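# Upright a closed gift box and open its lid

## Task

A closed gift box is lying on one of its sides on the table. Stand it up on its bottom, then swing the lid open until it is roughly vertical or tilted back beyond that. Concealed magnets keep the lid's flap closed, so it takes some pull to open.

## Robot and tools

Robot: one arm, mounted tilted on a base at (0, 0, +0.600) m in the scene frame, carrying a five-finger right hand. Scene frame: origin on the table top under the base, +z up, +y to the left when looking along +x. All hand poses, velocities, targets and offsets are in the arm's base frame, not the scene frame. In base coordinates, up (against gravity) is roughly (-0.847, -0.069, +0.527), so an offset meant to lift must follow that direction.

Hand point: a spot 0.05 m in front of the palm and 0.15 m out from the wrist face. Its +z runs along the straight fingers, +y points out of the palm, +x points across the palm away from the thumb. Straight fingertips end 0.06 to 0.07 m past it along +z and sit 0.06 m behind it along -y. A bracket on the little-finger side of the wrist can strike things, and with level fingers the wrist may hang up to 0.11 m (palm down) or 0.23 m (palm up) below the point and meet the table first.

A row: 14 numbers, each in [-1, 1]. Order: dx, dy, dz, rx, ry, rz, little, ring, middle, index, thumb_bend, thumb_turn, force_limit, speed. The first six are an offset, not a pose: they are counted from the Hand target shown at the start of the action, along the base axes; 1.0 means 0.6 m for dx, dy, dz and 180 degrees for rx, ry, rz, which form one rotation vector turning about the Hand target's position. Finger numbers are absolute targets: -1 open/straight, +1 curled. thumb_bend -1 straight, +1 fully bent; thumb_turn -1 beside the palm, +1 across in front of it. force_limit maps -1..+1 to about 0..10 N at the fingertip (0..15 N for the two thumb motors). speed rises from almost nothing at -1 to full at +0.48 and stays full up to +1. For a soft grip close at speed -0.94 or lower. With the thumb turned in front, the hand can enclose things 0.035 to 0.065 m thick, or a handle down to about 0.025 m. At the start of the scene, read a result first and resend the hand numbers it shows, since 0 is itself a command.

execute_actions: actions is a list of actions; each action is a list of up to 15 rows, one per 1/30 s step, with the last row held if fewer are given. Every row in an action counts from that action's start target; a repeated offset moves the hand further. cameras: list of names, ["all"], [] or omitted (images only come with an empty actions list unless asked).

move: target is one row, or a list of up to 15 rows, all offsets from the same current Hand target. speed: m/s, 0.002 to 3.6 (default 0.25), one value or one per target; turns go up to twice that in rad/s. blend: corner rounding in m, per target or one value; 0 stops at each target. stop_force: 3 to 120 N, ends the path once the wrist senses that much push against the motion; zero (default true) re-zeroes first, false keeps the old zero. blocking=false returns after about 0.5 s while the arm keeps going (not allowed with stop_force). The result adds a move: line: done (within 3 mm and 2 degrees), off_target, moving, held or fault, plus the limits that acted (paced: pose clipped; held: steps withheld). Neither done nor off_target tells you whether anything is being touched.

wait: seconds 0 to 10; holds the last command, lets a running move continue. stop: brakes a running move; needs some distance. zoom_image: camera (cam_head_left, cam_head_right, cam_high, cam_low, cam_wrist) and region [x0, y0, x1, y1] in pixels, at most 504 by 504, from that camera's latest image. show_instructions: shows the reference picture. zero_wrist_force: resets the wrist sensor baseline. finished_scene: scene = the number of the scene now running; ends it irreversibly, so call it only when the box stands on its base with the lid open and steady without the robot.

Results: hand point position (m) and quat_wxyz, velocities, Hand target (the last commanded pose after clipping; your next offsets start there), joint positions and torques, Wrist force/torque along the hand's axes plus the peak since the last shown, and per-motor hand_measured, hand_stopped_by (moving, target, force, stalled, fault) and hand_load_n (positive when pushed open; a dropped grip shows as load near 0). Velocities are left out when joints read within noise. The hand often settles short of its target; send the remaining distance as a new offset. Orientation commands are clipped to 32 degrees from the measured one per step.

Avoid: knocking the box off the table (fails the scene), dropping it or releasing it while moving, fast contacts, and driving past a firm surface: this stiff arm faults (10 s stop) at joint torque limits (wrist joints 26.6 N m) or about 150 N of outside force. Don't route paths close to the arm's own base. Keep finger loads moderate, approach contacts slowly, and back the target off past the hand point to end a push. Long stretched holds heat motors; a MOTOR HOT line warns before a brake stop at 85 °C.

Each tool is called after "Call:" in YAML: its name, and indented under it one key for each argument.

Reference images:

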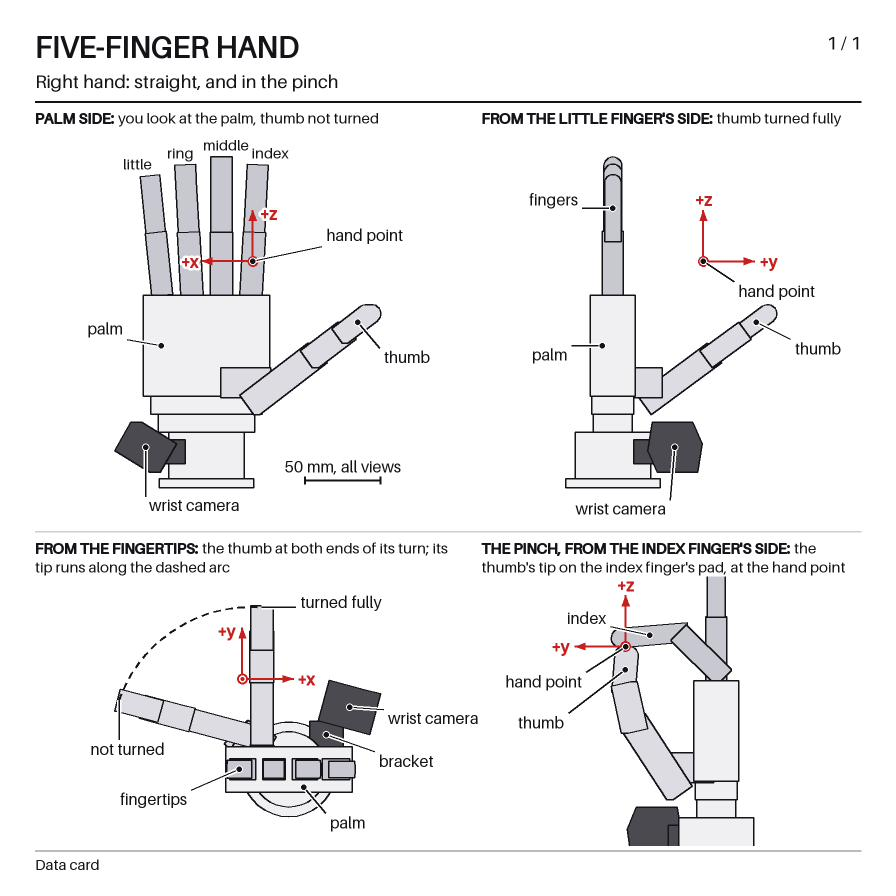

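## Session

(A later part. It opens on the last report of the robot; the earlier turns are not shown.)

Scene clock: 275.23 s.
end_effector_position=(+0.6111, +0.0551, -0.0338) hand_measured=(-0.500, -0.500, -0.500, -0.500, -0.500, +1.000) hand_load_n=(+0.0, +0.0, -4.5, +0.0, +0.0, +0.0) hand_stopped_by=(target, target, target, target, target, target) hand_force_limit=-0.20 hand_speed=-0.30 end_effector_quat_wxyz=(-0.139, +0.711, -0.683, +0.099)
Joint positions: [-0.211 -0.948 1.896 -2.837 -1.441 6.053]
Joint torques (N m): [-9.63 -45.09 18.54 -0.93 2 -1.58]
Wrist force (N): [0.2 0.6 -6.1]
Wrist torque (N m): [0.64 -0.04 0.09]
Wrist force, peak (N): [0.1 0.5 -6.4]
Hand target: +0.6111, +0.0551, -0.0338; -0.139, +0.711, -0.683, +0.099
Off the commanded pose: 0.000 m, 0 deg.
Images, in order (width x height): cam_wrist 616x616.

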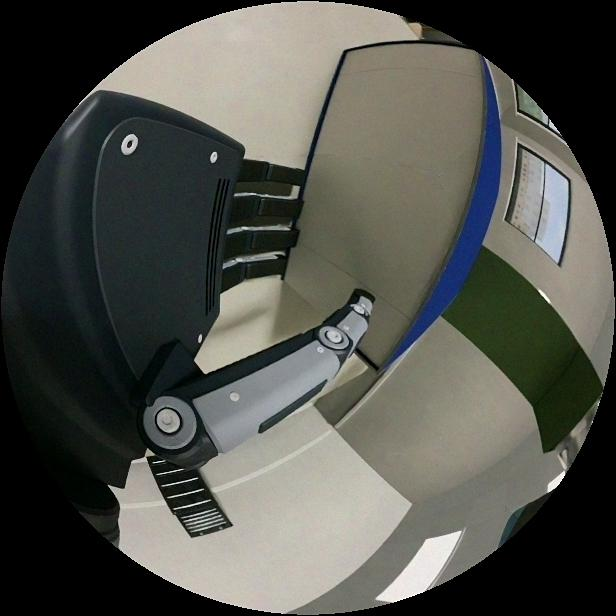

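Call:
execute_actions:
  actions:
    - [[0,0,0,0,0,0,-0.5,-0.5,-0.5,-0.5,-0.7,1,-0.2,-0.3]]
  cameras: ["cam_wrist"]

Call:
zoom_image:
  camera: "cam_wrist"
  region: [200, 50, 500, 400]

Call:
execute_actions:
  actions:
    - [[0,0,0,0,0,0,-0.5,-0.5,-0.5,-0.5,-0.78,1,-0.2,-0.3]]
  cameras: ["cam_wrist"]

Call:
zoom_image:
  camera: "cam_wrist"
  region: [200, 50, 500, 400]

Scene clock: 276.20 s.
end_effector_position=(+0.6111, +0.0551, -0.0338) hand_measured=(-0.500, -0.500, -0.500, -0.500, -0.700, +1.000) hand_load_n=(+0.0, +0.0, -4.5, +0.0, +0.0, +0.0) hand_stopped_by=(target, target, target, target, target, target) hand_force_limit=-0.20 hand_speed=-0.30 end_effector_quat_wxyz=(-0.139, +0.711, -0.683, +0.099)
Joint positions: [-0.211 -0.948 1.896 -2.837 -1.441 6.053]
Joint torques (N m): [-9.11 -45.21 15.72 -0.23 1.91 -1.61]
Wrist force (N): [-0.2 0.6 -6.1]
Wrist torque (N m): [0.65 0.01 0.07]
Wrist force, peak (N): [0.2 0.5 -6.4]
Hand target: +0.6111, +0.0551, -0.0338; -0.139, +0.711, -0.683, +0.099
Off the commanded pose: 0.000 m, 0 deg.
Images, in order (width x height): cam_wrist 616x616.

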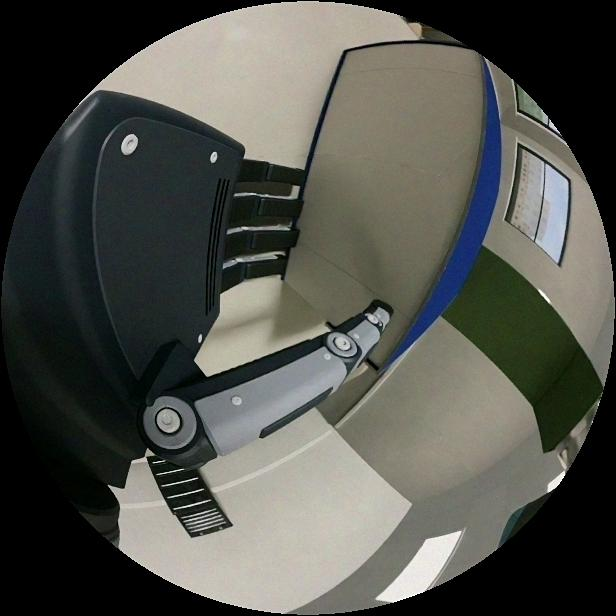

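Scaled by 1.440 from the camera's 616x616 image, which has a finer 880x880 frame.

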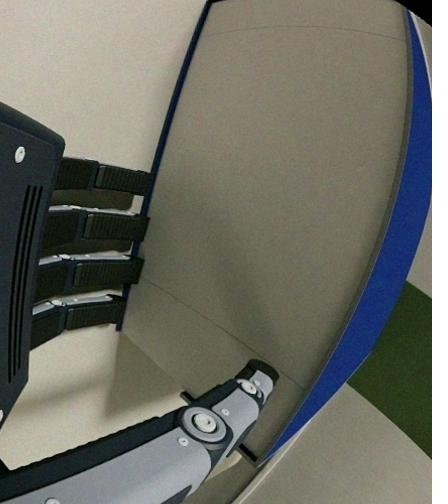

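Scene clock: 276.90 s.
end_effector_position=(+0.6111, +0.0551, -0.0338) hand_measured=(-0.500, -0.500, -0.500, -0.500, -0.780, +1.000) hand_load_n=(+0.0, +0.0, -4.5, +0.0, -0.5, +0.0) hand_stopped_by=(target, target, target, target, target, target) hand_force_limit=-0.20 hand_speed=-0.30 end_effector_quat_wxyz=(-0.139, +0.711, -0.683, +0.099)
Joint positions: [-0.211 -0.948 1.896 -2.837 -1.441 6.053]
Joint torques (N m): [-9.02 -45.14 13.87 0.09 1.92 -1.54]
Wrist force (N): [0.0 0.5 -6.2]
Wrist torque (N m): [0.64 -0.02 0.08]
Wrist force, peak (N): [0.1 0.4 -6.4]
Hand target: +0.6111, +0.0551, -0.0338; -0.139, +0.711, -0.683, +0.099
Off the commanded pose: 0.000 m, 0 deg.
Images, in order (width x height): cam_wrist 616x616.

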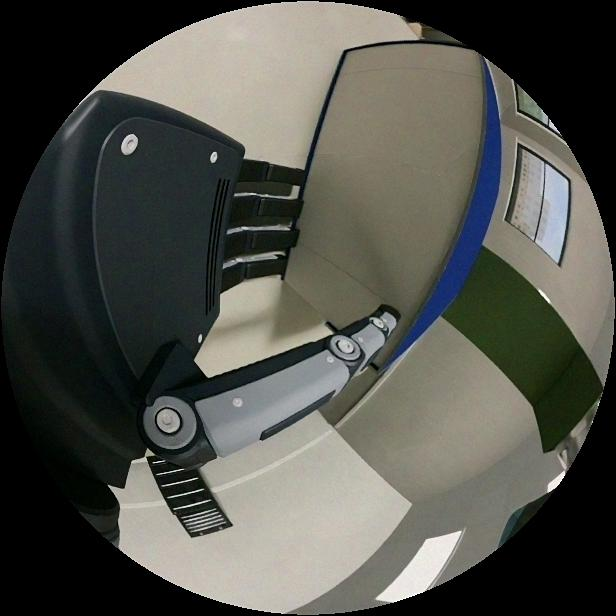

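Scaled by 1.440 from the camera's 616x616 image, which has a finer 880x880 frame.

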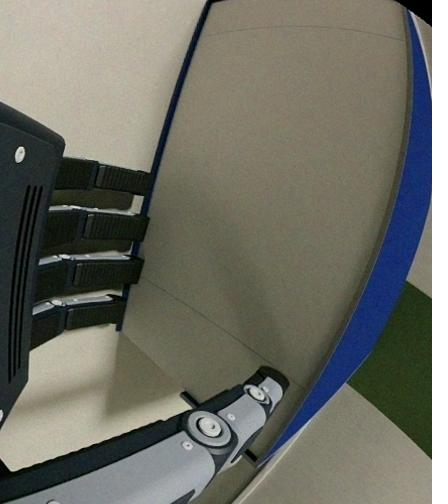

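Call:
execute_actions:
  actions:
    - [[0,0,0,0,0,0,-0.5,-0.5,-0.5,-0.5,-0.85,1,-0.2,-0.3]]
  cameras: ["cam_wrist"]

Call:
zoom_image:
  camera: "cam_wrist"
  region: [280, 200, 480, 400]

Call:
execute_actions:
  actions:
    - [[0,0,0,0,0,0,-0.5,-0.5,-0.5,-0.5,-0.92,1,-0.2,-0.3]]
  cameras: ["cam_wrist"]

Call:
zoom_image:
  camera: "cam_wrist"
  region: [280, 200, 480, 400]

Scene clock: 277.87 s.
end_effector_position=(+0.6111, +0.0551, -0.0338) hand_measured=(-0.500, -0.500, -0.500, -0.500, -0.850, +1.000) hand_load_n=(+0.0, +0.0, -4.5, +0.0, +0.0, +0.0) hand_stopped_by=(target, target, target, target, target, target) hand_force_limit=-0.20 hand_speed=-0.30 end_effector_quat_wxyz=(-0.139, +0.711, -0.683, +0.099)
Joint positions: [-0.211 -0.948 1.896 -2.837 -1.441 6.053]
Joint torques (N m): [-9.45 -44.45 11.43 0.74 1.97 -1.6]
Wrist force (N): [0.1 0.6 -6.2]
Wrist torque (N m): [0.64 -0.02 0.08]
Wrist force, peak (N): [0.0 0.3 -6.4]
Hand target: +0.6111, +0.0551, -0.0338; -0.139, +0.711, -0.683, +0.099
Off the commanded pose: 0.000 m, 0 deg.
Images, in order (width x height): cam_wrist 616x616.

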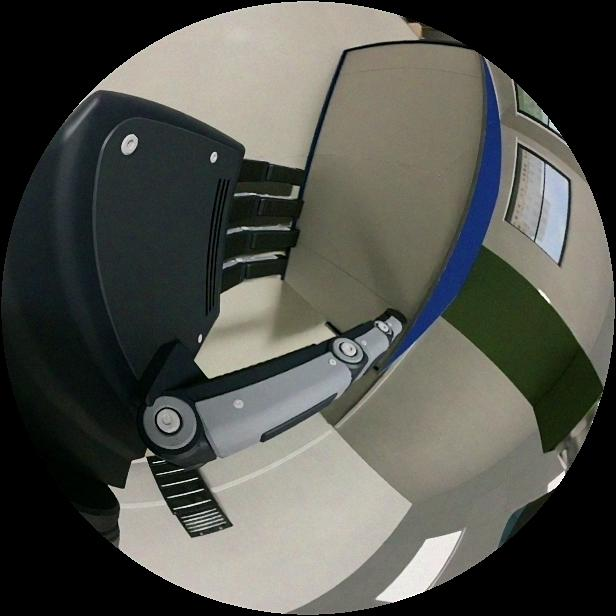

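Scaled by 2.520 from the camera's 616x616 image, which has a finer 880x880 frame.

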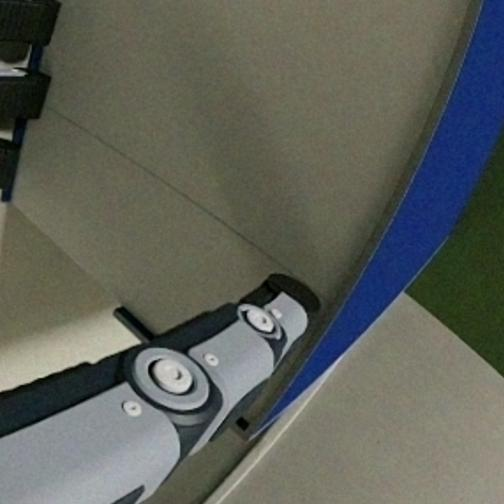

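Scene clock: 278.57 s.
end_effector_position=(+0.6111, +0.0551, -0.0338) hand_measured=(-0.500, -0.500, -0.500, -0.500, -0.920, +1.000) hand_load_n=(+0.0, +0.0, -4.5, +0.0, +0.0, +0.0) hand_stopped_by=(target, target, target, target, target, target) hand_force_limit=-0.20 hand_speed=-0.30 end_effector_quat_wxyz=(-0.139, +0.711, -0.683, +0.099)
Joint positions: [-0.211 -0.948 1.896 -2.837 -1.441 6.053]
Joint torques (N m): [-8.25 -44.48 10.05 1.32 1.97 -1.51]
Wrist force (N): [0.1 0.3 -6.4]
Wrist torque (N m): [0.62 -0.02 0.08]
Wrist force, peak (N): [0.1 0.3 -6.4]
Hand target: +0.6111, +0.0551, -0.0338; -0.139, +0.711, -0.683, +0.099
Off the commanded pose: 0.000 m, 0 deg.
Images, in order (width x height): cam_wrist 616x616.

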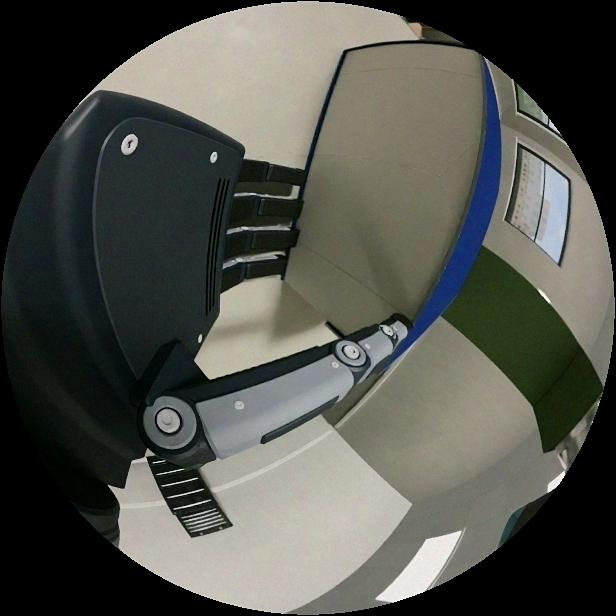

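Scaled by 2.520 from the camera's 616x616 image, which has a finer 880x880 frame.

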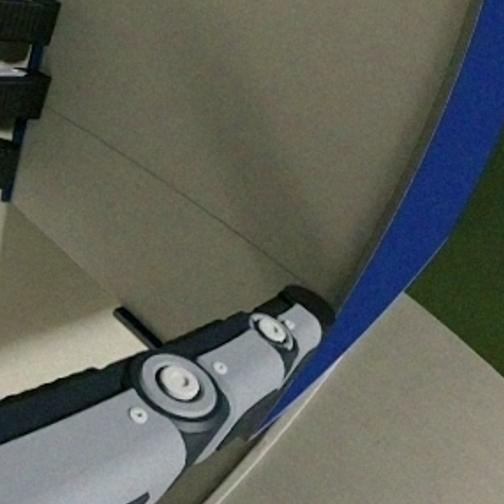

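Call:
execute_actions:
  actions:
    - [[0,0,0,0,0,0,-0.5,-0.5,-0.5,-0.5,-1,1,-0.2,-0.3]]
  cameras: ["cam_wrist"]

Call:
zoom_image:
  camera: "cam_wrist"
  region: [280, 200, 480, 400]

Scene clock: 279.50 s.
end_effector_position=(+0.6111, +0.0551, -0.0338) hand_measured=(-0.500, -0.500, -0.500, -0.500, -1.000, +1.000) hand_load_n=(+0.0, +0.0, -4.5, +0.0, +0.0, +0.0) hand_stopped_by=(target, target, target, target, target, target) hand_force_limit=-0.20 hand_speed=-0.30 end_effector_quat_wxyz=(-0.139, +0.711, -0.683, +0.099)
Joint positions: [-0.211 -0.948 1.896 -2.837 -1.441 6.053]
Joint torques (N m): [-8.48 -44.5 6.9 1.19 2.02 -1.56]
Wrist force (N): [0.2 0.5 -6.3]
Wrist torque (N m): [0.63 -0.05 0.08]
Wrist force, peak (N): [0.2 0.4 -6.4]
Hand target: +0.6111, +0.0551, -0.0338; -0.139, +0.711, -0.683, +0.099
Off the commanded pose: 0.000 m, 0 deg.
Images, in order (width x height): cam_wrist 616x616.

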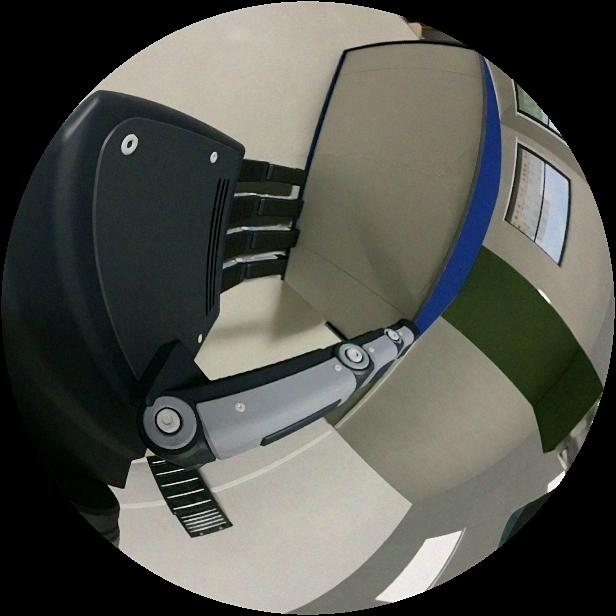

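Scaled by 2.520 from the camera's 616x616 image, which has a finer 880x880 frame.

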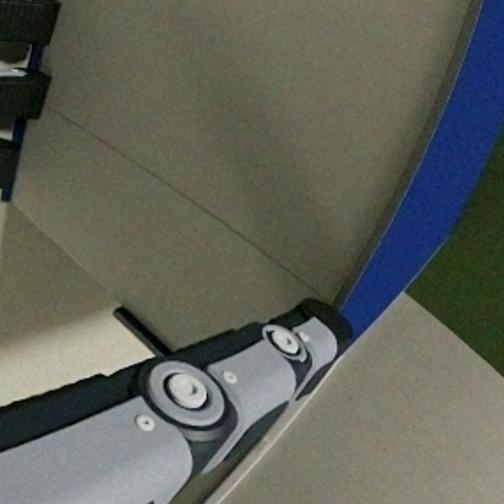

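Call:
move:
  target: [-0.0211,-0.0023,0.0289,0.0013,-0.0222,-0.0008,-0.7,-0.7,-0.7,-0.7,-0.2,1,-0.2,0.3]
  speed: 0.1

Call:
move:
  target: [-0.0247,-0.0001,-0.0396,0,0,0,-0.7,-0.7,-0.7,-0.7,-0.2,1,-0.2,0.3]
  speed: 0.02
  stop_force: 4

Call:
move:
  target: [0.0254,0.0020,-0.0158,0,0,0,-0.7,-0.7,-0.7,-0.7,-0.2,1,-0.2,0.3]
  speed: 0.012
  stop_force: 5
  cameras: ["cam_wrist"]

Call:
zoom_image:
  camera: "cam_wrist"
  region: [200, 50, 500, 400]

Scene clock: 281.50 s.
end_effector_position=(+0.5984, +0.0536, -0.0164) hand_measured=(-0.700, -0.700, -0.700, -0.700, -0.200, +1.000) hand_load_n=(+0.0, +0.0, +0.0, +0.0, -0.5, +0.0) hand_stopped_by=(target, target, target, target, target, target) hand_force_limit=-0.20 hand_speed=0.30 end_effector_quat_wxyz=(-0.164, +0.706, -0.678, +0.123)
Joint positions: [-0.227 -1.008 1.981 -2.928 -1.418 6.046]
Joint torques (N m): [15.77 -36.32 1.9 -1.45 -2.91 0.92]
Wrist force (N): [-1.9 0.5 0.9]
Wrist torque (N m): [0.21 0.10 0.03]
Wrist force, peak (N): [0.1 37.3 -25.6]
Hand target: +0.5984, +0.0537, -0.0164; -0.164, +0.706, -0.678, +0.123
Off the commanded pose: 0.000 m, 0 deg.
move: done

Scene clock: 283.67 s.
end_effector_position=(+0.5879, +0.0537, -0.0333) hand_measured=(-0.700, -0.700, -0.700, -0.700, -0.200, +1.000) hand_load_n=(+0.0, +0.5, +1.0, +0.0, +0.0, +0.0) hand_stopped_by=(target, target, target, target, target, target) hand_force_limit=-0.20 hand_speed=0.30 end_effector_quat_wxyz=(-0.164, +0.706, -0.678, +0.123)
Joint positions: [-0.232 -0.987 2.015 -2.983 -1.416 6.042]
Joint torques (N m): [16.7 -44.76 -1.57 -1.41 -2.97 1.86]
Wrist force (N): [-1.5 -2.6 -3.8]
Wrist torque (N m): [0.48 0.22 -0.01]
Wrist force, peak (N): [-2.1 -6.9 -12.2]
Hand target: +0.5879, +0.0537, -0.0333; -0.164, +0.706, -0.678, +0.123 (not the last commanded pose)
Off the commanded pose: 0.008 m, 0 deg.
move: contact

Scene clock: 285.17 s.
end_effector_position=(+0.5918, +0.0540, -0.0357) hand_measured=(-0.700, -0.700, -0.700, -0.700, -0.200, +1.000) hand_load_n=(+0.0, +0.5, -3.0, +0.0, +0.0, +0.0) hand_stopped_by=(target, target, target, target, target, target) hand_force_limit=-0.20 hand_speed=0.30 end_effector_quat_wxyz=(-0.164, +0.706, -0.678, +0.123)
Joint positions: [-0.229 -0.976 2.004 -2.983 -1.417 6.044]
Joint torques (N m): [-9.91 -43.19 23.5 -1.2 1.93 -1.7]
Wrist force (N): [-1.8 -1.5 -8.2]
Wrist torque (N m): [0.61 0.27 -0.08]
Wrist force, peak (N): [-2.3 -1.4 -13.8]
Hand target: +0.5918, +0.0540, -0.0357; -0.164, +0.706, -0.678, +0.123 (not the last commanded pose)
Off the commanded pose: 0.013 m, 0 deg.
move: contact
Images, in order (width x height): cam_wrist 616x616.

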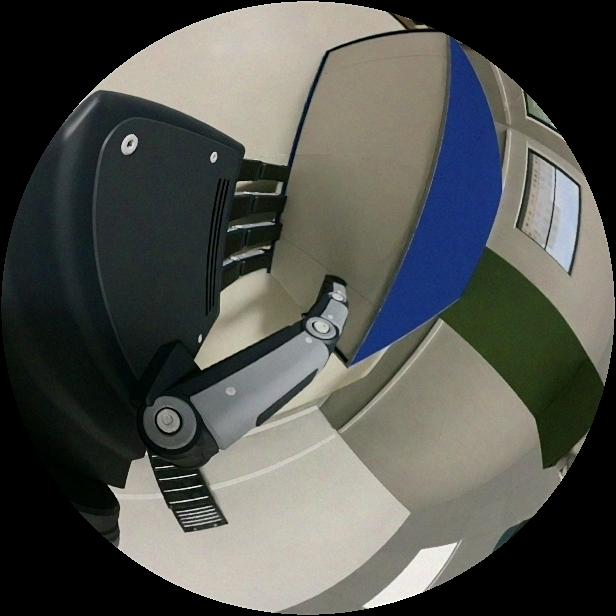

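Scaled by 1.440 from the camera's 616x616 image, which has a finer 880x880 frame.

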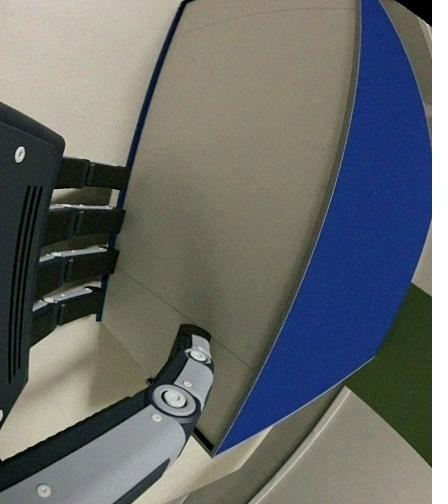

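Call:
execute_actions:
  actions:
    - [[0,0,0,0,0,0,-0.7,-0.7,-0.7,-0.7,-0.45,1,-0.2,-0.3]]
  cameras: ["cam_wrist"]

Call:
zoom_image:
  camera: "cam_wrist"
  region: [250, 200, 450, 400]

Call:
execute_actions:
  actions:
    - [[0,0,0,0,0,0,-0.7,-0.7,-0.7,-0.7,-0.55,1,-0.2,-0.3]]
  cameras: ["cam_wrist"]

Call:
zoom_image:
  camera: "cam_wrist"
  region: [250, 200, 450, 400]

Scene clock: 286.33 s.
end_effector_position=(+0.5919, +0.0540, -0.0356) hand_measured=(-0.700, -0.700, -0.700, -0.700, -0.370, +1.000) hand_load_n=(+0.0, +0.0, -9.0, +0.5, -21.5, -3.5) hand_stopped_by=(target, target, target, target, stalled, target) hand_force_limit=-0.20 hand_speed=-0.30 end_effector_quat_wxyz=(-0.164, +0.706, -0.678, +0.123)
Joint positions: [-0.229 -0.976 2.004 -2.983 -1.417 6.044]
Joint torques (N m): [-7.49 -27.09 22.47 4.82 0.05 -1.67]
Wrist force (N): [-1.1 -16.5 -9.4]
Wrist torque (N m): [-0.14 0.43 -0.26]
Wrist force, peak (N): [-1.1 -17.1 -9.3]
Hand target: +0.5918, +0.0540, -0.0357; -0.164, +0.706, -0.678, +0.123
Off the commanded pose: 0.000 m, 0 deg.
Images, in order (width x height): cam_wrist 616x616.

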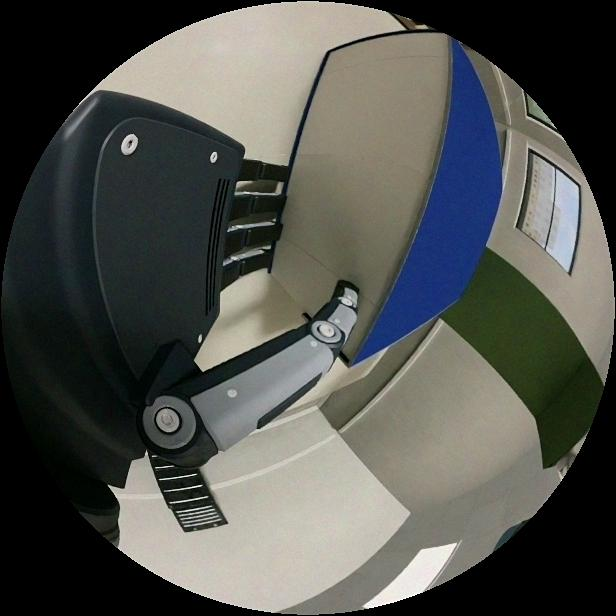

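Scaled by 2.520 from the camera's 616x616 image, which has a finer 880x880 frame.

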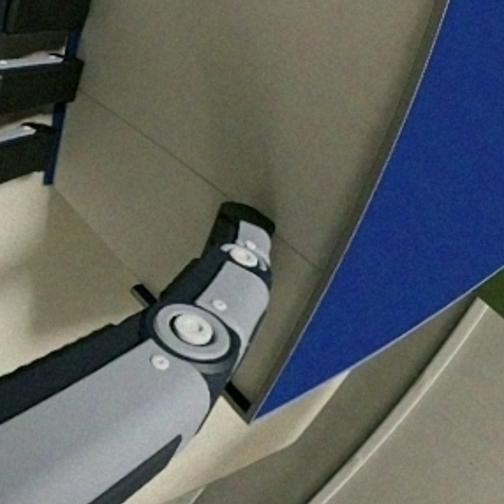

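Scene clock: 287.03 s.
end_effector_position=(+0.5918, +0.0540, -0.0357) hand_measured=(-0.700, -0.700, -0.700, -0.700, -0.368, +1.000) hand_load_n=(+0.0, +0.0, -8.5, +0.0, -21.5, -3.5) hand_stopped_by=(target, target, target, target, stalled, target) hand_force_limit=-0.20 hand_speed=-0.30 end_effector_quat_wxyz=(-0.164, +0.706, -0.678, +0.123)
Joint positions: [-0.229 -0.976 2.004 -2.983 -1.417 6.044]
Joint torques (N m): [-4.97 -17.81 21.49 4.52 -2.02 -1.75]
Wrist force (N): [-1.1 -16.3 -9.5]
Wrist torque (N m): [-0.13 0.43 -0.26]
Wrist force, peak (N): [-1.2 -17.7 -9.7]
Hand target: +0.5918, +0.0540, -0.0357; -0.164, +0.706, -0.678, +0.123
Off the commanded pose: 0.000 m, 0 deg.
Images, in order (width x height): cam_wrist 616x616.

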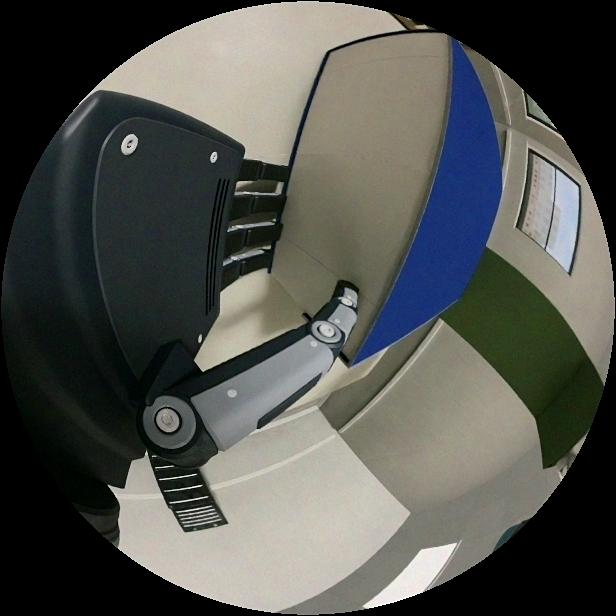

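Scaled by 2.520 from the camera's 616x616 image, which has a finer 880x880 frame.

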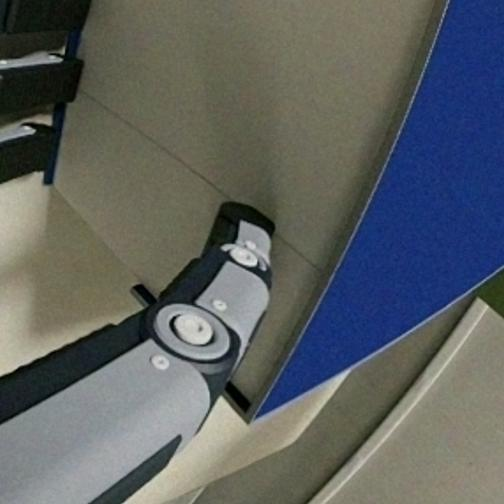

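Call:
execute_actions:
  actions:
    - [[0,0,0,0,0,0,-0.7,-0.7,-0.7,-0.7,-0.3,1,-0.2,-0.3]]

Call:
move:
  target: [0.0027,0,0.0044,-0.0008,0.0139,0.0005,-0.7,-0.7,-0.7,-0.7,-0.5,1,-0.2,-0.3]
  speed: 0.02
  cameras: ["cam_wrist"]

Call:
zoom_image:
  camera: "cam_wrist"
  region: [250, 200, 450, 400]

Call:
execute_actions:
  actions:
    - [[0,0,0,0,0,0,-0.7,-0.7,-0.7,-0.7,-0.6,1,-0.2,-0.3]]
  cameras: ["cam_wrist"]

Call:
zoom_image:
  camera: "cam_wrist"
  region: [250, 200, 450, 400]

Scene clock: 288.17 s.
end_effector_position=(+0.5918, +0.0540, -0.0357) hand_measured=(-0.700, -0.700, -0.700, -0.700, -0.300, +1.000) hand_load_n=(+0.0, +0.0, -1.5, +0.0, +0.0, -1.0) hand_stopped_by=(target, target, target, target, target, target) hand_force_limit=-0.20 hand_speed=-0.30 end_effector_quat_wxyz=(-0.164, +0.706, -0.678, +0.123)
Joint positions: [-0.229 -0.976 2.004 -2.983 -1.417 6.044]
Joint torques (N m): [-0.8 -31.19 19.77 -0.95 -1.55 -1.77]
Wrist force (N): [-0.6 -3.5 -9.8]
Wrist torque (N m): [0.35 0.40 -0.09]
Wrist force, peak (N): [-1.0 -16.8 -9.7]
Hand target: +0.5918, +0.0540, -0.0357; -0.164, +0.706, -0.678, +0.123
Off the commanded pose: 0.000 m, 0 deg.

Scene clock: 289.53 s.
end_effector_position=(+0.5935, +0.0539, -0.0330) hand_measured=(-0.700, -0.700, -0.700, -0.700, -0.494, +1.000) hand_load_n=(+0.0, +0.0, -1.0, +0.0, -8.5, -2.0) hand_stopped_by=(target, target, target, target, target, target) hand_force_limit=-0.20 hand_speed=-0.30 end_effector_quat_wxyz=(-0.148, +0.709, -0.681, +0.108) end_effector_velocity=(+0.001, +0.000, +0.000) end_effector_angular_velocity=(-0.002, -0.006, +0.000)
Joint positions: [-0.223 -0.978 1.968 -2.904 -1.43 6.044]
Joint velocities: [0.001 0.001 0 -0.006 -0.001 0]
Joint torques (N m): [11.33 -42.04 25.47 -0.46 -1.4 1.98]
Wrist force (N): [-1.4 -8.2 -3.7]
Wrist torque (N m): [0.14 0.28 -0.19]
Wrist force, peak (N): [-0.8 -19.0 -10.3]
Hand target: +0.5935, +0.0540, -0.0330; -0.148, +0.709, -0.681, +0.108
Off the commanded pose: 0.000 m, 0 deg.
move: done
Images, in order (width x height): cam_wrist 616x616.

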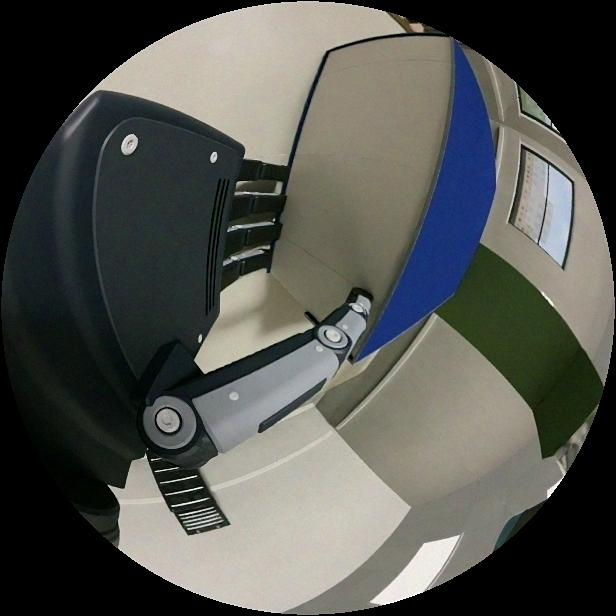

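Scaled by 2.520 from the camera's 616x616 image, which has a finer 880x880 frame.

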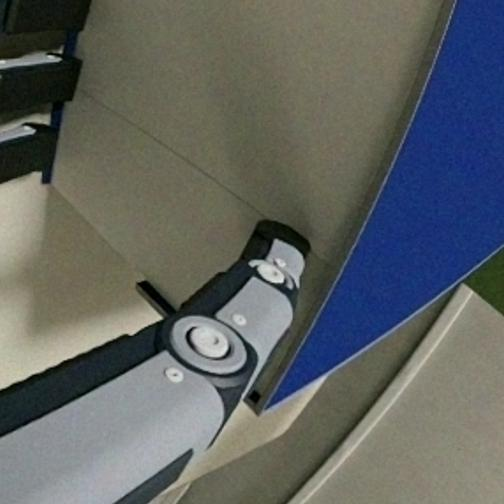

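Scene clock: 290.23 s.
end_effector_position=(+0.5935, +0.0540, -0.0330) hand_measured=(-0.700, -0.700, -0.700, -0.700, -0.570, +1.000) hand_load_n=(+0.0, +0.0, -9.0, +0.0, -21.5, -3.5) hand_stopped_by=(target, target, target, target, stalled, target) hand_force_limit=-0.20 hand_speed=-0.30 end_effector_quat_wxyz=(-0.148, +0.709, -0.681, +0.108)
Joint positions: [-0.223 -0.978 1.969 -2.904 -1.43 6.044]
Joint torques (N m): [-2 -24.45 34.21 5.53 1.59 2.16]
Wrist force (N): [-0.8 -19.9 -11.9]
Wrist torque (N m): [-0.42 0.48 -0.29]
Wrist force, peak (N): [-0.8 -19.9 -11.9]
Hand target: +0.5935, +0.0540, -0.0330; -0.148, +0.709, -0.681, +0.108
Off the commanded pose: 0.000 m, 0 deg.
Images, in order (width x height): cam_wrist 616x616.

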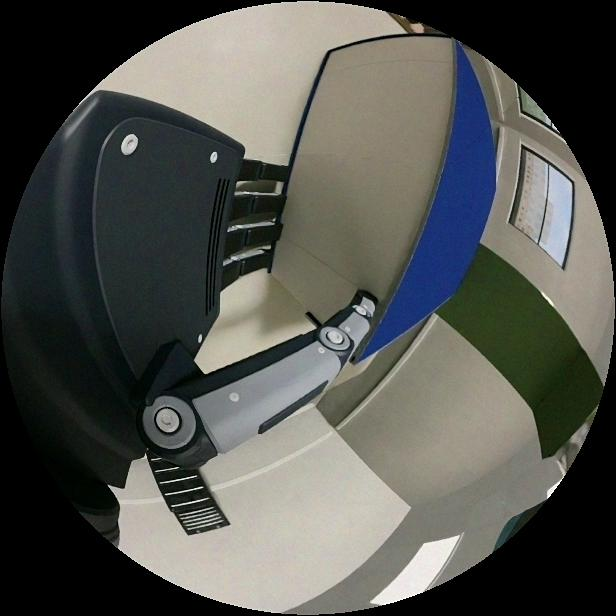

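Scaled by 2.520 from the camera's 616x616 image, which has a finer 880x880 frame.

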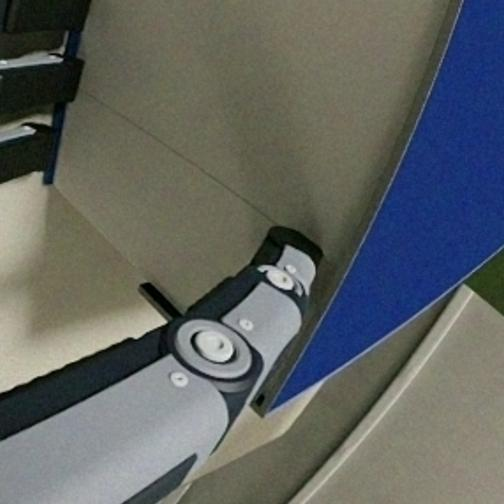

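Call:
move:
  target: [0.0013,0,0.0021,-0.0004,0.0067,0.0002,-0.7,-0.7,-0.7,-0.7,-0.5,1,-0.2,-0.3]
  speed: 0.02

Call:
execute_actions:
  actions:
    - [[0,0,0,0,0,0,-0.7,-0.7,-0.7,-0.7,-0.64,1,-0.2,-0.3]]
  cameras: ["cam_wrist"]

Call:
zoom_image:
  camera: "cam_wrist"
  region: [250, 200, 450, 400]

Call:
execute_actions:
  actions:
    - [[0,0,0,0,0,0,-0.7,-0.7,-0.7,-0.7,-0.7,1,-0.2,-0.3]]
  cameras: ["cam_wrist"]

Call:
zoom_image:
  camera: "cam_wrist"
  region: [250, 200, 450, 400]

Scene clock: 291.37 s.
end_effector_position=(+0.5943, +0.0539, -0.0317) hand_measured=(-0.700, -0.700, -0.700, -0.700, -0.500, +1.000) hand_load_n=(+0.0, +0.0, +2.0, +0.0, -0.5, +0.0) hand_stopped_by=(target, target, target, target, target, target) hand_force_limit=-0.20 hand_speed=-0.30 end_effector_quat_wxyz=(-0.141, +0.710, -0.682, +0.101) end_effector_velocity=(+0.001, +0.000, +0.002) end_effector_angular_velocity=(-0.002, -0.007, +0.002)
Joint positions: [-0.22 -0.978 1.951 -2.866 -1.437 6.045]
Joint velocities: [0 -0.002 0 -0.006 0 -0.001]
Joint torques (N m): [11.95 -28.36 20.03 -2.01 -1.19 2.62]
Wrist force (N): [-1.2 -1.7 -1.1]
Wrist torque (N m): [0.29 0.12 -0.08]
Wrist force, peak (N): [-0.6 -22.0 -13.2]
Hand target: +0.5942, +0.0540, -0.0318; -0.141, +0.710, -0.682, +0.101
Off the commanded pose: 0.000 m, 0 deg.
move: done

Scene clock: 292.07 s.
end_effector_position=(+0.5942, +0.0540, -0.0318) hand_measured=(-0.700, -0.700, -0.700, -0.700, -0.632, +1.000) hand_load_n=(+0.0, +0.5, -3.0, +0.0, -12.5, -2.5) hand_stopped_by=(target, target, target, target, target, target) hand_force_limit=-0.20 hand_speed=-0.30 end_effector_quat_wxyz=(-0.141, +0.710, -0.682, +0.101)
Joint positions: [-0.22 -0.978 1.951 -2.866 -1.437 6.045]
Joint torques (N m): [1.08 -32.34 27.33 3.42 1.71 2.15]
Wrist force (N): [-1.1 -10.7 -3.1]
Wrist torque (N m): [0.09 0.25 -0.23]
Wrist force, peak (N): [-1.1 -10.7 -3.1]
Hand target: +0.5942, +0.0540, -0.0318; -0.141, +0.710, -0.682, +0.101
Off the commanded pose: 0.000 m, 0 deg.
Images, in order (width x height): cam_wrist 616x616.

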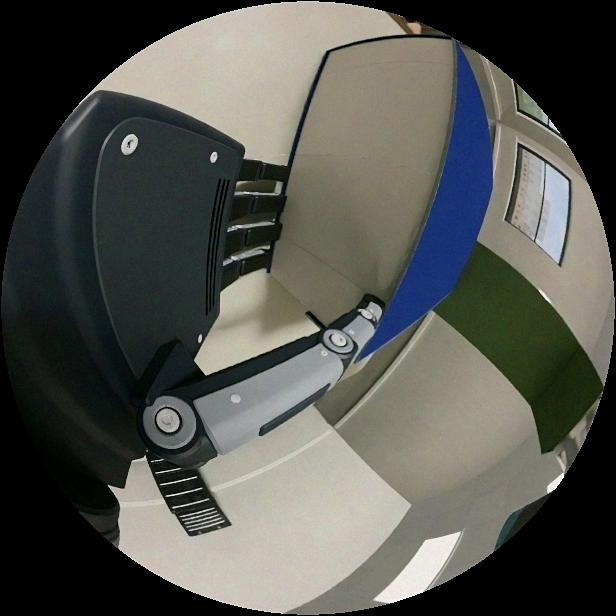

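Scaled by 2.520 from the camera's 616x616 image, which has a finer 880x880 frame.

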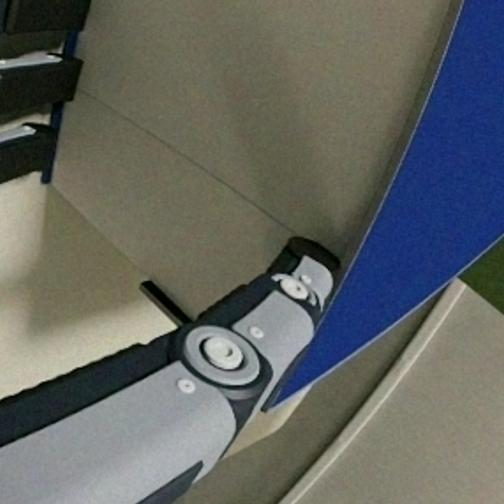

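Scene clock: 292.77 s.
end_effector_position=(+0.5942, +0.0540, -0.0318) hand_measured=(-0.700, -0.700, -0.700, -0.700, -0.688, +1.000) hand_load_n=(+0.0, +0.0, -8.0, +0.0, -19.0, -4.5) hand_stopped_by=(target, target, target, target, stalled, target) hand_force_limit=-0.20 hand_speed=-0.30 end_effector_quat_wxyz=(-0.141, +0.710, -0.682, +0.101)
Joint positions: [-0.22 -0.978 1.951 -2.866 -1.437 6.045]
Joint torques (N m): [-7.23 -35.87 28.23 4.47 -0.08 1.71]
Wrist force (N): [-0.9 -16.5 -8.4]
Wrist torque (N m): [-0.13 0.31 -0.30]
Wrist force, peak (N): [-1.2 -17.3 -8.6]
Hand target: +0.5942, +0.0540, -0.0318; -0.141, +0.710, -0.682, +0.101
Off the commanded pose: 0.000 m, 0 deg.
Images, in order (width x height): cam_wrist 616x616.

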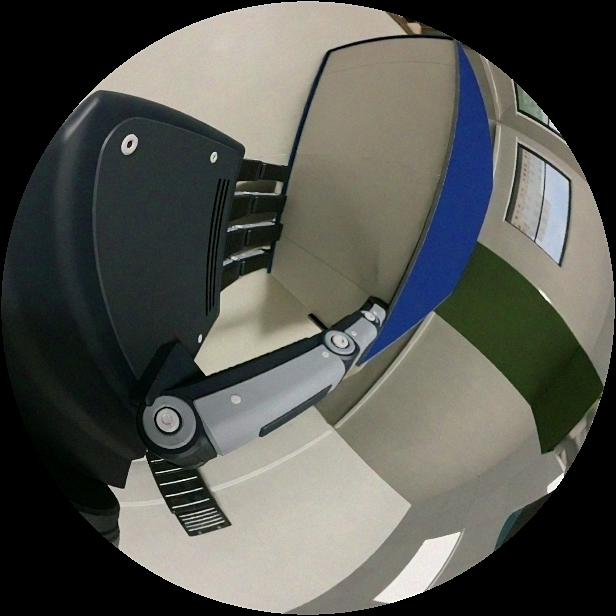

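Scaled by 2.520 from the camera's 616x616 image, which has a finer 880x880 frame.

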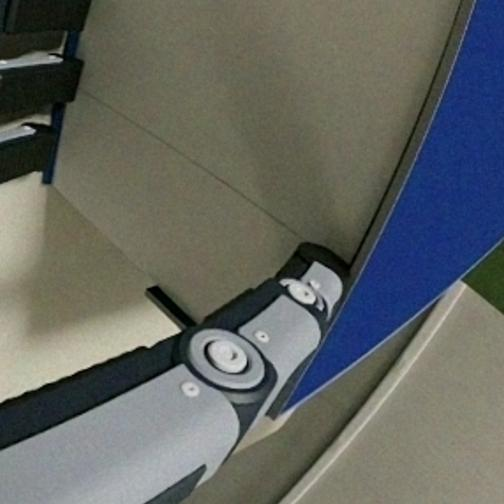

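Call:
zoom_image:
  camera: "cam_wrist"
  region: [330, 150, 470, 370]

Call:
execute_actions:
  actions:
    - [[0,0,0,0,0,0,-0.7,-0.7,-0.7,-0.7,-0.85,1,-0.2,0.0]]
    - [[0,0,0,0,0,0,-0.7,-0.7,-0.7,-0.7,-0.85,1,-0.2,0.0]]
  cameras: ["cam_wrist"]

Call:
zoom_image:
  camera: "cam_wrist"
  region: [330, 150, 470, 370]

Scaled by 2.291 from the camera's 616x616 image, which has a finer 880x880 frame.

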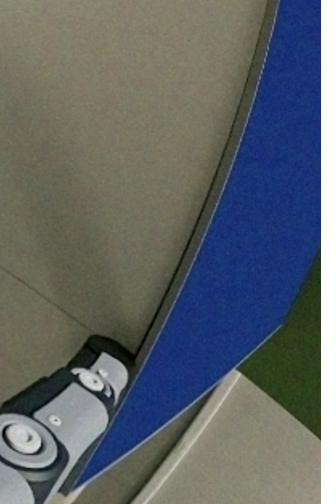

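Scene clock: 294.37 s.
end_effector_position=(+0.5942, +0.0540, -0.0318) hand_measured=(-0.700, -0.700, -0.700, -0.700, -0.698, +1.000) hand_load_n=(+0.0, +0.0, -9.5, +0.5, -22.0, -4.5) hand_stopped_by=(target, target, target, target, stalled, target) hand_force_limit=-0.20 hand_speed=0.00 end_effector_quat_wxyz=(-0.141, +0.710, -0.682, +0.101)
Joint positions: [-0.22 -0.978 1.951 -2.866 -1.437 6.045]
Joint torques (N m): [-9.14 -37.53 29.49 4.74 -3.09 0.7]
Wrist force (N): [-1.0 -17.7 -8.5]
Wrist torque (N m): [-0.13 0.37 -0.34]
Wrist force, peak (N): [-0.8 -18.8 -8.8]
Hand target: +0.5942, +0.0540, -0.0318; -0.141, +0.710, -0.682, +0.101
Off the commanded pose: 0.000 m, 0 deg.
Images, in order (width x height): cam_wrist 616x616.

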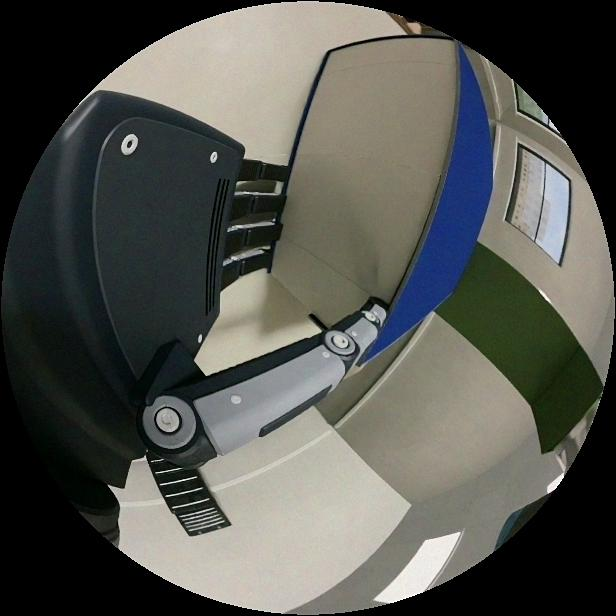

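Scaled by 2.291 from the camera's 616x616 image, which has a finer 880x880 frame.

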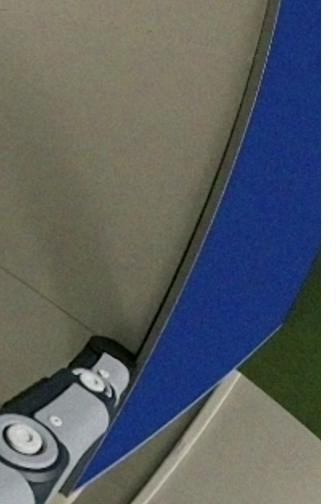

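Call:
execute_actions:
  actions:
    - [[0.0005,0,0.0008,0,0,0,-0.7,-0.7,-0.7,-0.7,-0.9,1,-0.2,0.0],[0.0011,0,0.0017,0,0,0,-0.7,-0.7,-0.7,-0.7,-0.9,1,-0.2,0.0]]
    - [[0,0,0,0,0,0,-0.7,-0.7,-0.7,-0.7,-0.9,1,-0.2,0.0]]
  cameras: ["cam_wrist"]

Call:
zoom_image:
  camera: "cam_wrist"
  region: [330, 150, 470, 370]

Scene clock: 295.97 s.
end_effector_position=(+0.5949, +0.0540, -0.0308) hand_measured=(-0.700, -0.700, -0.700, -0.700, -0.900, +1.000) hand_load_n=(+0.0, +0.0, +0.0, +0.0, -1.0, +0.0) hand_stopped_by=(target, target, target, target, target, target) hand_force_limit=-0.20 hand_speed=0.00 end_effector_quat_wxyz=(-0.141, +0.710, -0.682, +0.101)
Joint positions: [-0.22 -0.979 1.949 -2.863 -1.437 6.045]
Joint torques (N m): [16.09 -45.16 -5.25 -2.3 -0.21 2.63]
Wrist force (N): [-1.3 0.1 1.4]
Wrist torque (N m): [0.23 0.00 -0.03]
Wrist force, peak (N): [-1.1 -17.9 -8.7]
Hand target: +0.5949, +0.0540, -0.0307; -0.141, +0.710, -0.682, +0.101
Off the commanded pose: 0.000 m, 0 deg.
Images, in order (width x height): cam_wrist 616x616.

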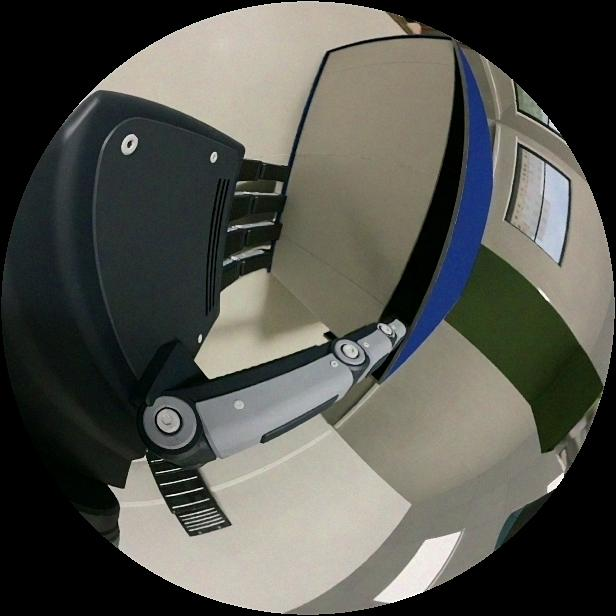

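Scaled by 2.291 from the camera's 616x616 image, which has a finer 880x880 frame.

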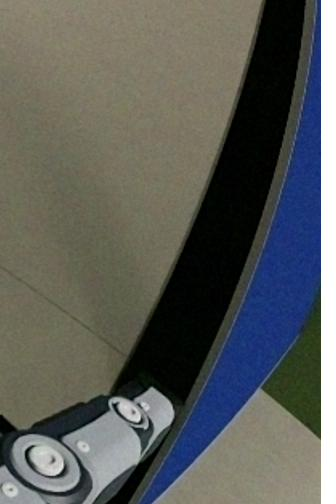

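Call:
move:
  target:
    - [-0.0680,-0.0238,0.0425,0,0,0,-0.7,-0.7,-0.7,-0.7,-1,1,-0.2,0.0]
    - [-0.1506,-0.0907,0.0941,0,0,0,-0.7,-0.7,-0.7,-0.7,-1,1,-0.2,0.0]
  speed: 0.07
  blend: 0.01
  cameras: ["cam_wrist","cam_high","cam_head_right"]

Scene clock: 299.10 s.
end_effector_position=(+0.5045, -0.0005, +0.0257) hand_measured=(-0.700, -0.700, -0.708, -0.700, -0.996, +1.000) hand_load_n=(+0.0, +0.0, +32.5, +0.0, -14.5, +2.0) hand_stopped_by=(target, target, target, target, target, target) hand_force_limit=-0.20 hand_speed=0.00 end_effector_quat_wxyz=(-0.141, +0.710, -0.682, +0.101)
Joint positions: [-0.375 -1.251 2.186 -2.804 -1.389 5.896]
Joint torques (N m): [8.23 -13.58 21.87 8.02 -8.83 1.95]
Wrist force (N): [-6.6 -40.2 -12.6]
Wrist torque (N m): [2.02 0.18 -0.97]
Wrist force, peak (N): [-6.6 -40.5 -12.8]
Hand target: +0.5045, -0.0005, +0.0257; -0.141, +0.710, -0.682, +0.101
Off the commanded pose: 0.000 m, 0 deg.
move: done
Images, in order (width x height): cam_head_right 672x504, cam_high 672x504, cam_wrist 616x616.

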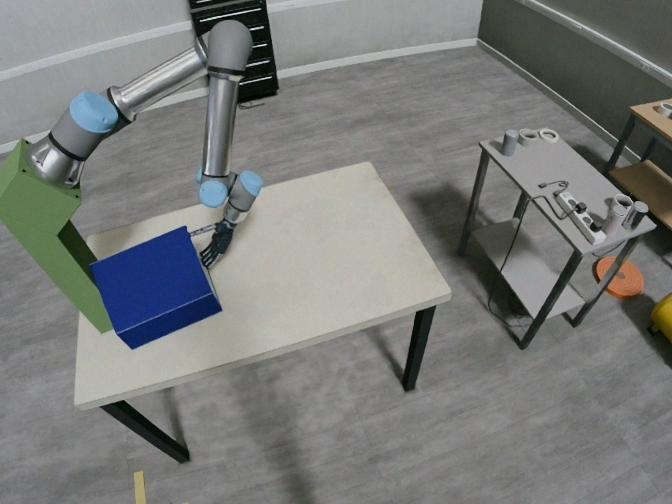

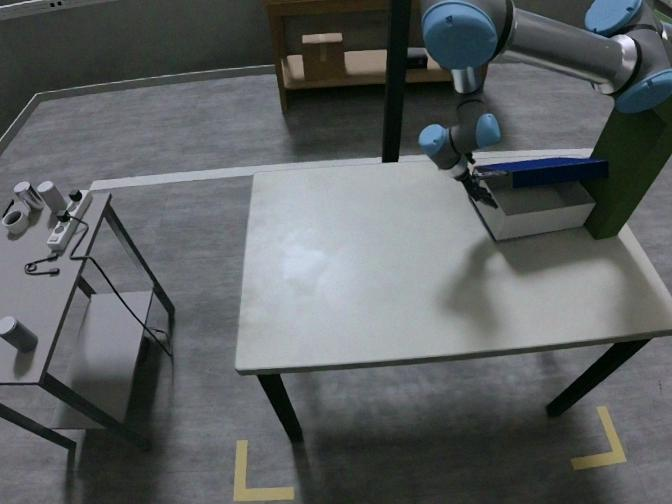

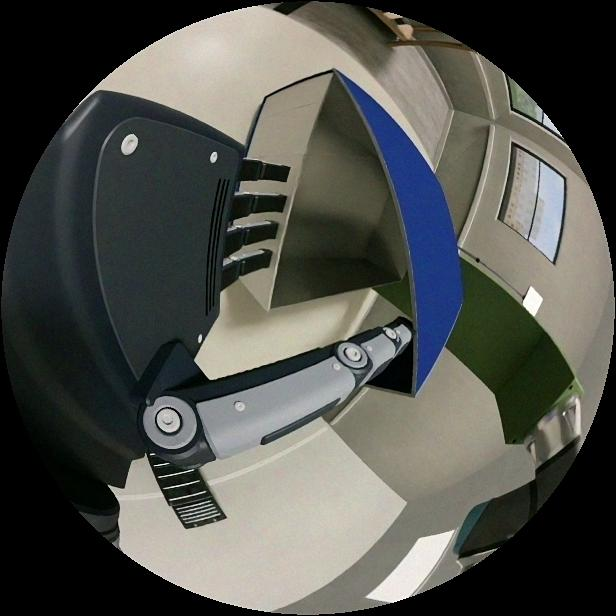

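Call:
move:
  target: [0.0026,0,0.0042,0,0,0,-0.7,-0.7,-0.7,-0.7,-1,1,-0.2,0.0]
  speed: 0.02
  cameras: ["cam_wrist"]

Call:
zoom_image:
  camera: "cam_wrist"
  region: [210, 60, 500, 410]

Scene clock: 300.00 s.
end_effector_position=(+0.5060, -0.0004, +0.0282) hand_measured=(-0.700, -0.700, -0.706, -0.700, -0.998, +1.000) hand_load_n=(+0.0, +0.0, +14.0, +0.0, -5.0, +5.5) hand_stopped_by=(target, target, target, target, target, target) hand_force_limit=-0.20 hand_speed=0.00 end_effector_quat_wxyz=(-0.141, +0.710, -0.682, +0.101)
Joint positions: [-0.373 -1.254 2.179 -2.795 -1.39 5.897]
Joint torques (N m): [11.36 -39.57 8.1 2.04 -4.03 2.1]
Wrist force (N): [-3.1 -14.3 -2.0]
Wrist torque (N m): [0.90 0.25 -0.24]
Wrist force, peak (N): [-6.6 -40.4 -12.8]
Hand target: +0.5061, -0.0005, +0.0282; -0.141, +0.710, -0.682, +0.101
Off the commanded pose: 0.000 m, 0 deg.
move: done
Images, in order (width x height): cam_wrist 616x616.

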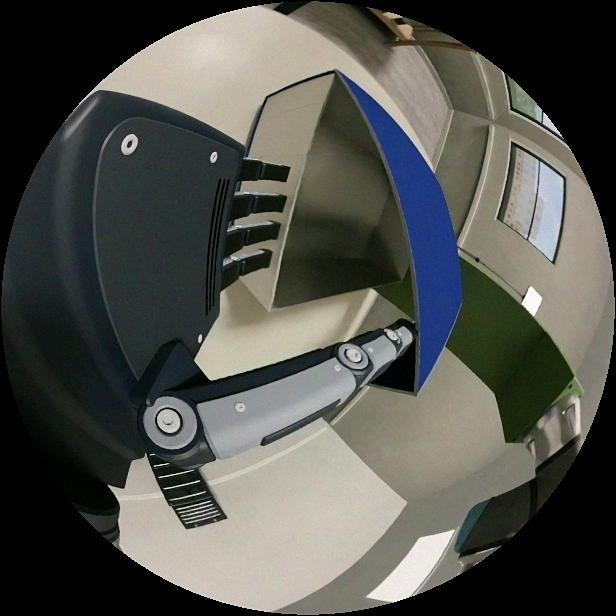

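Scaled by 1.440 from the camera's 616x616 image, which has a finer 880x880 frame.

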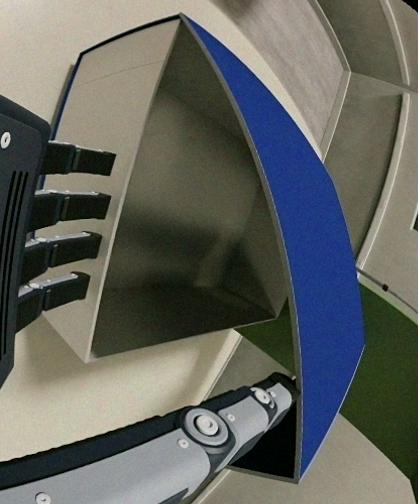

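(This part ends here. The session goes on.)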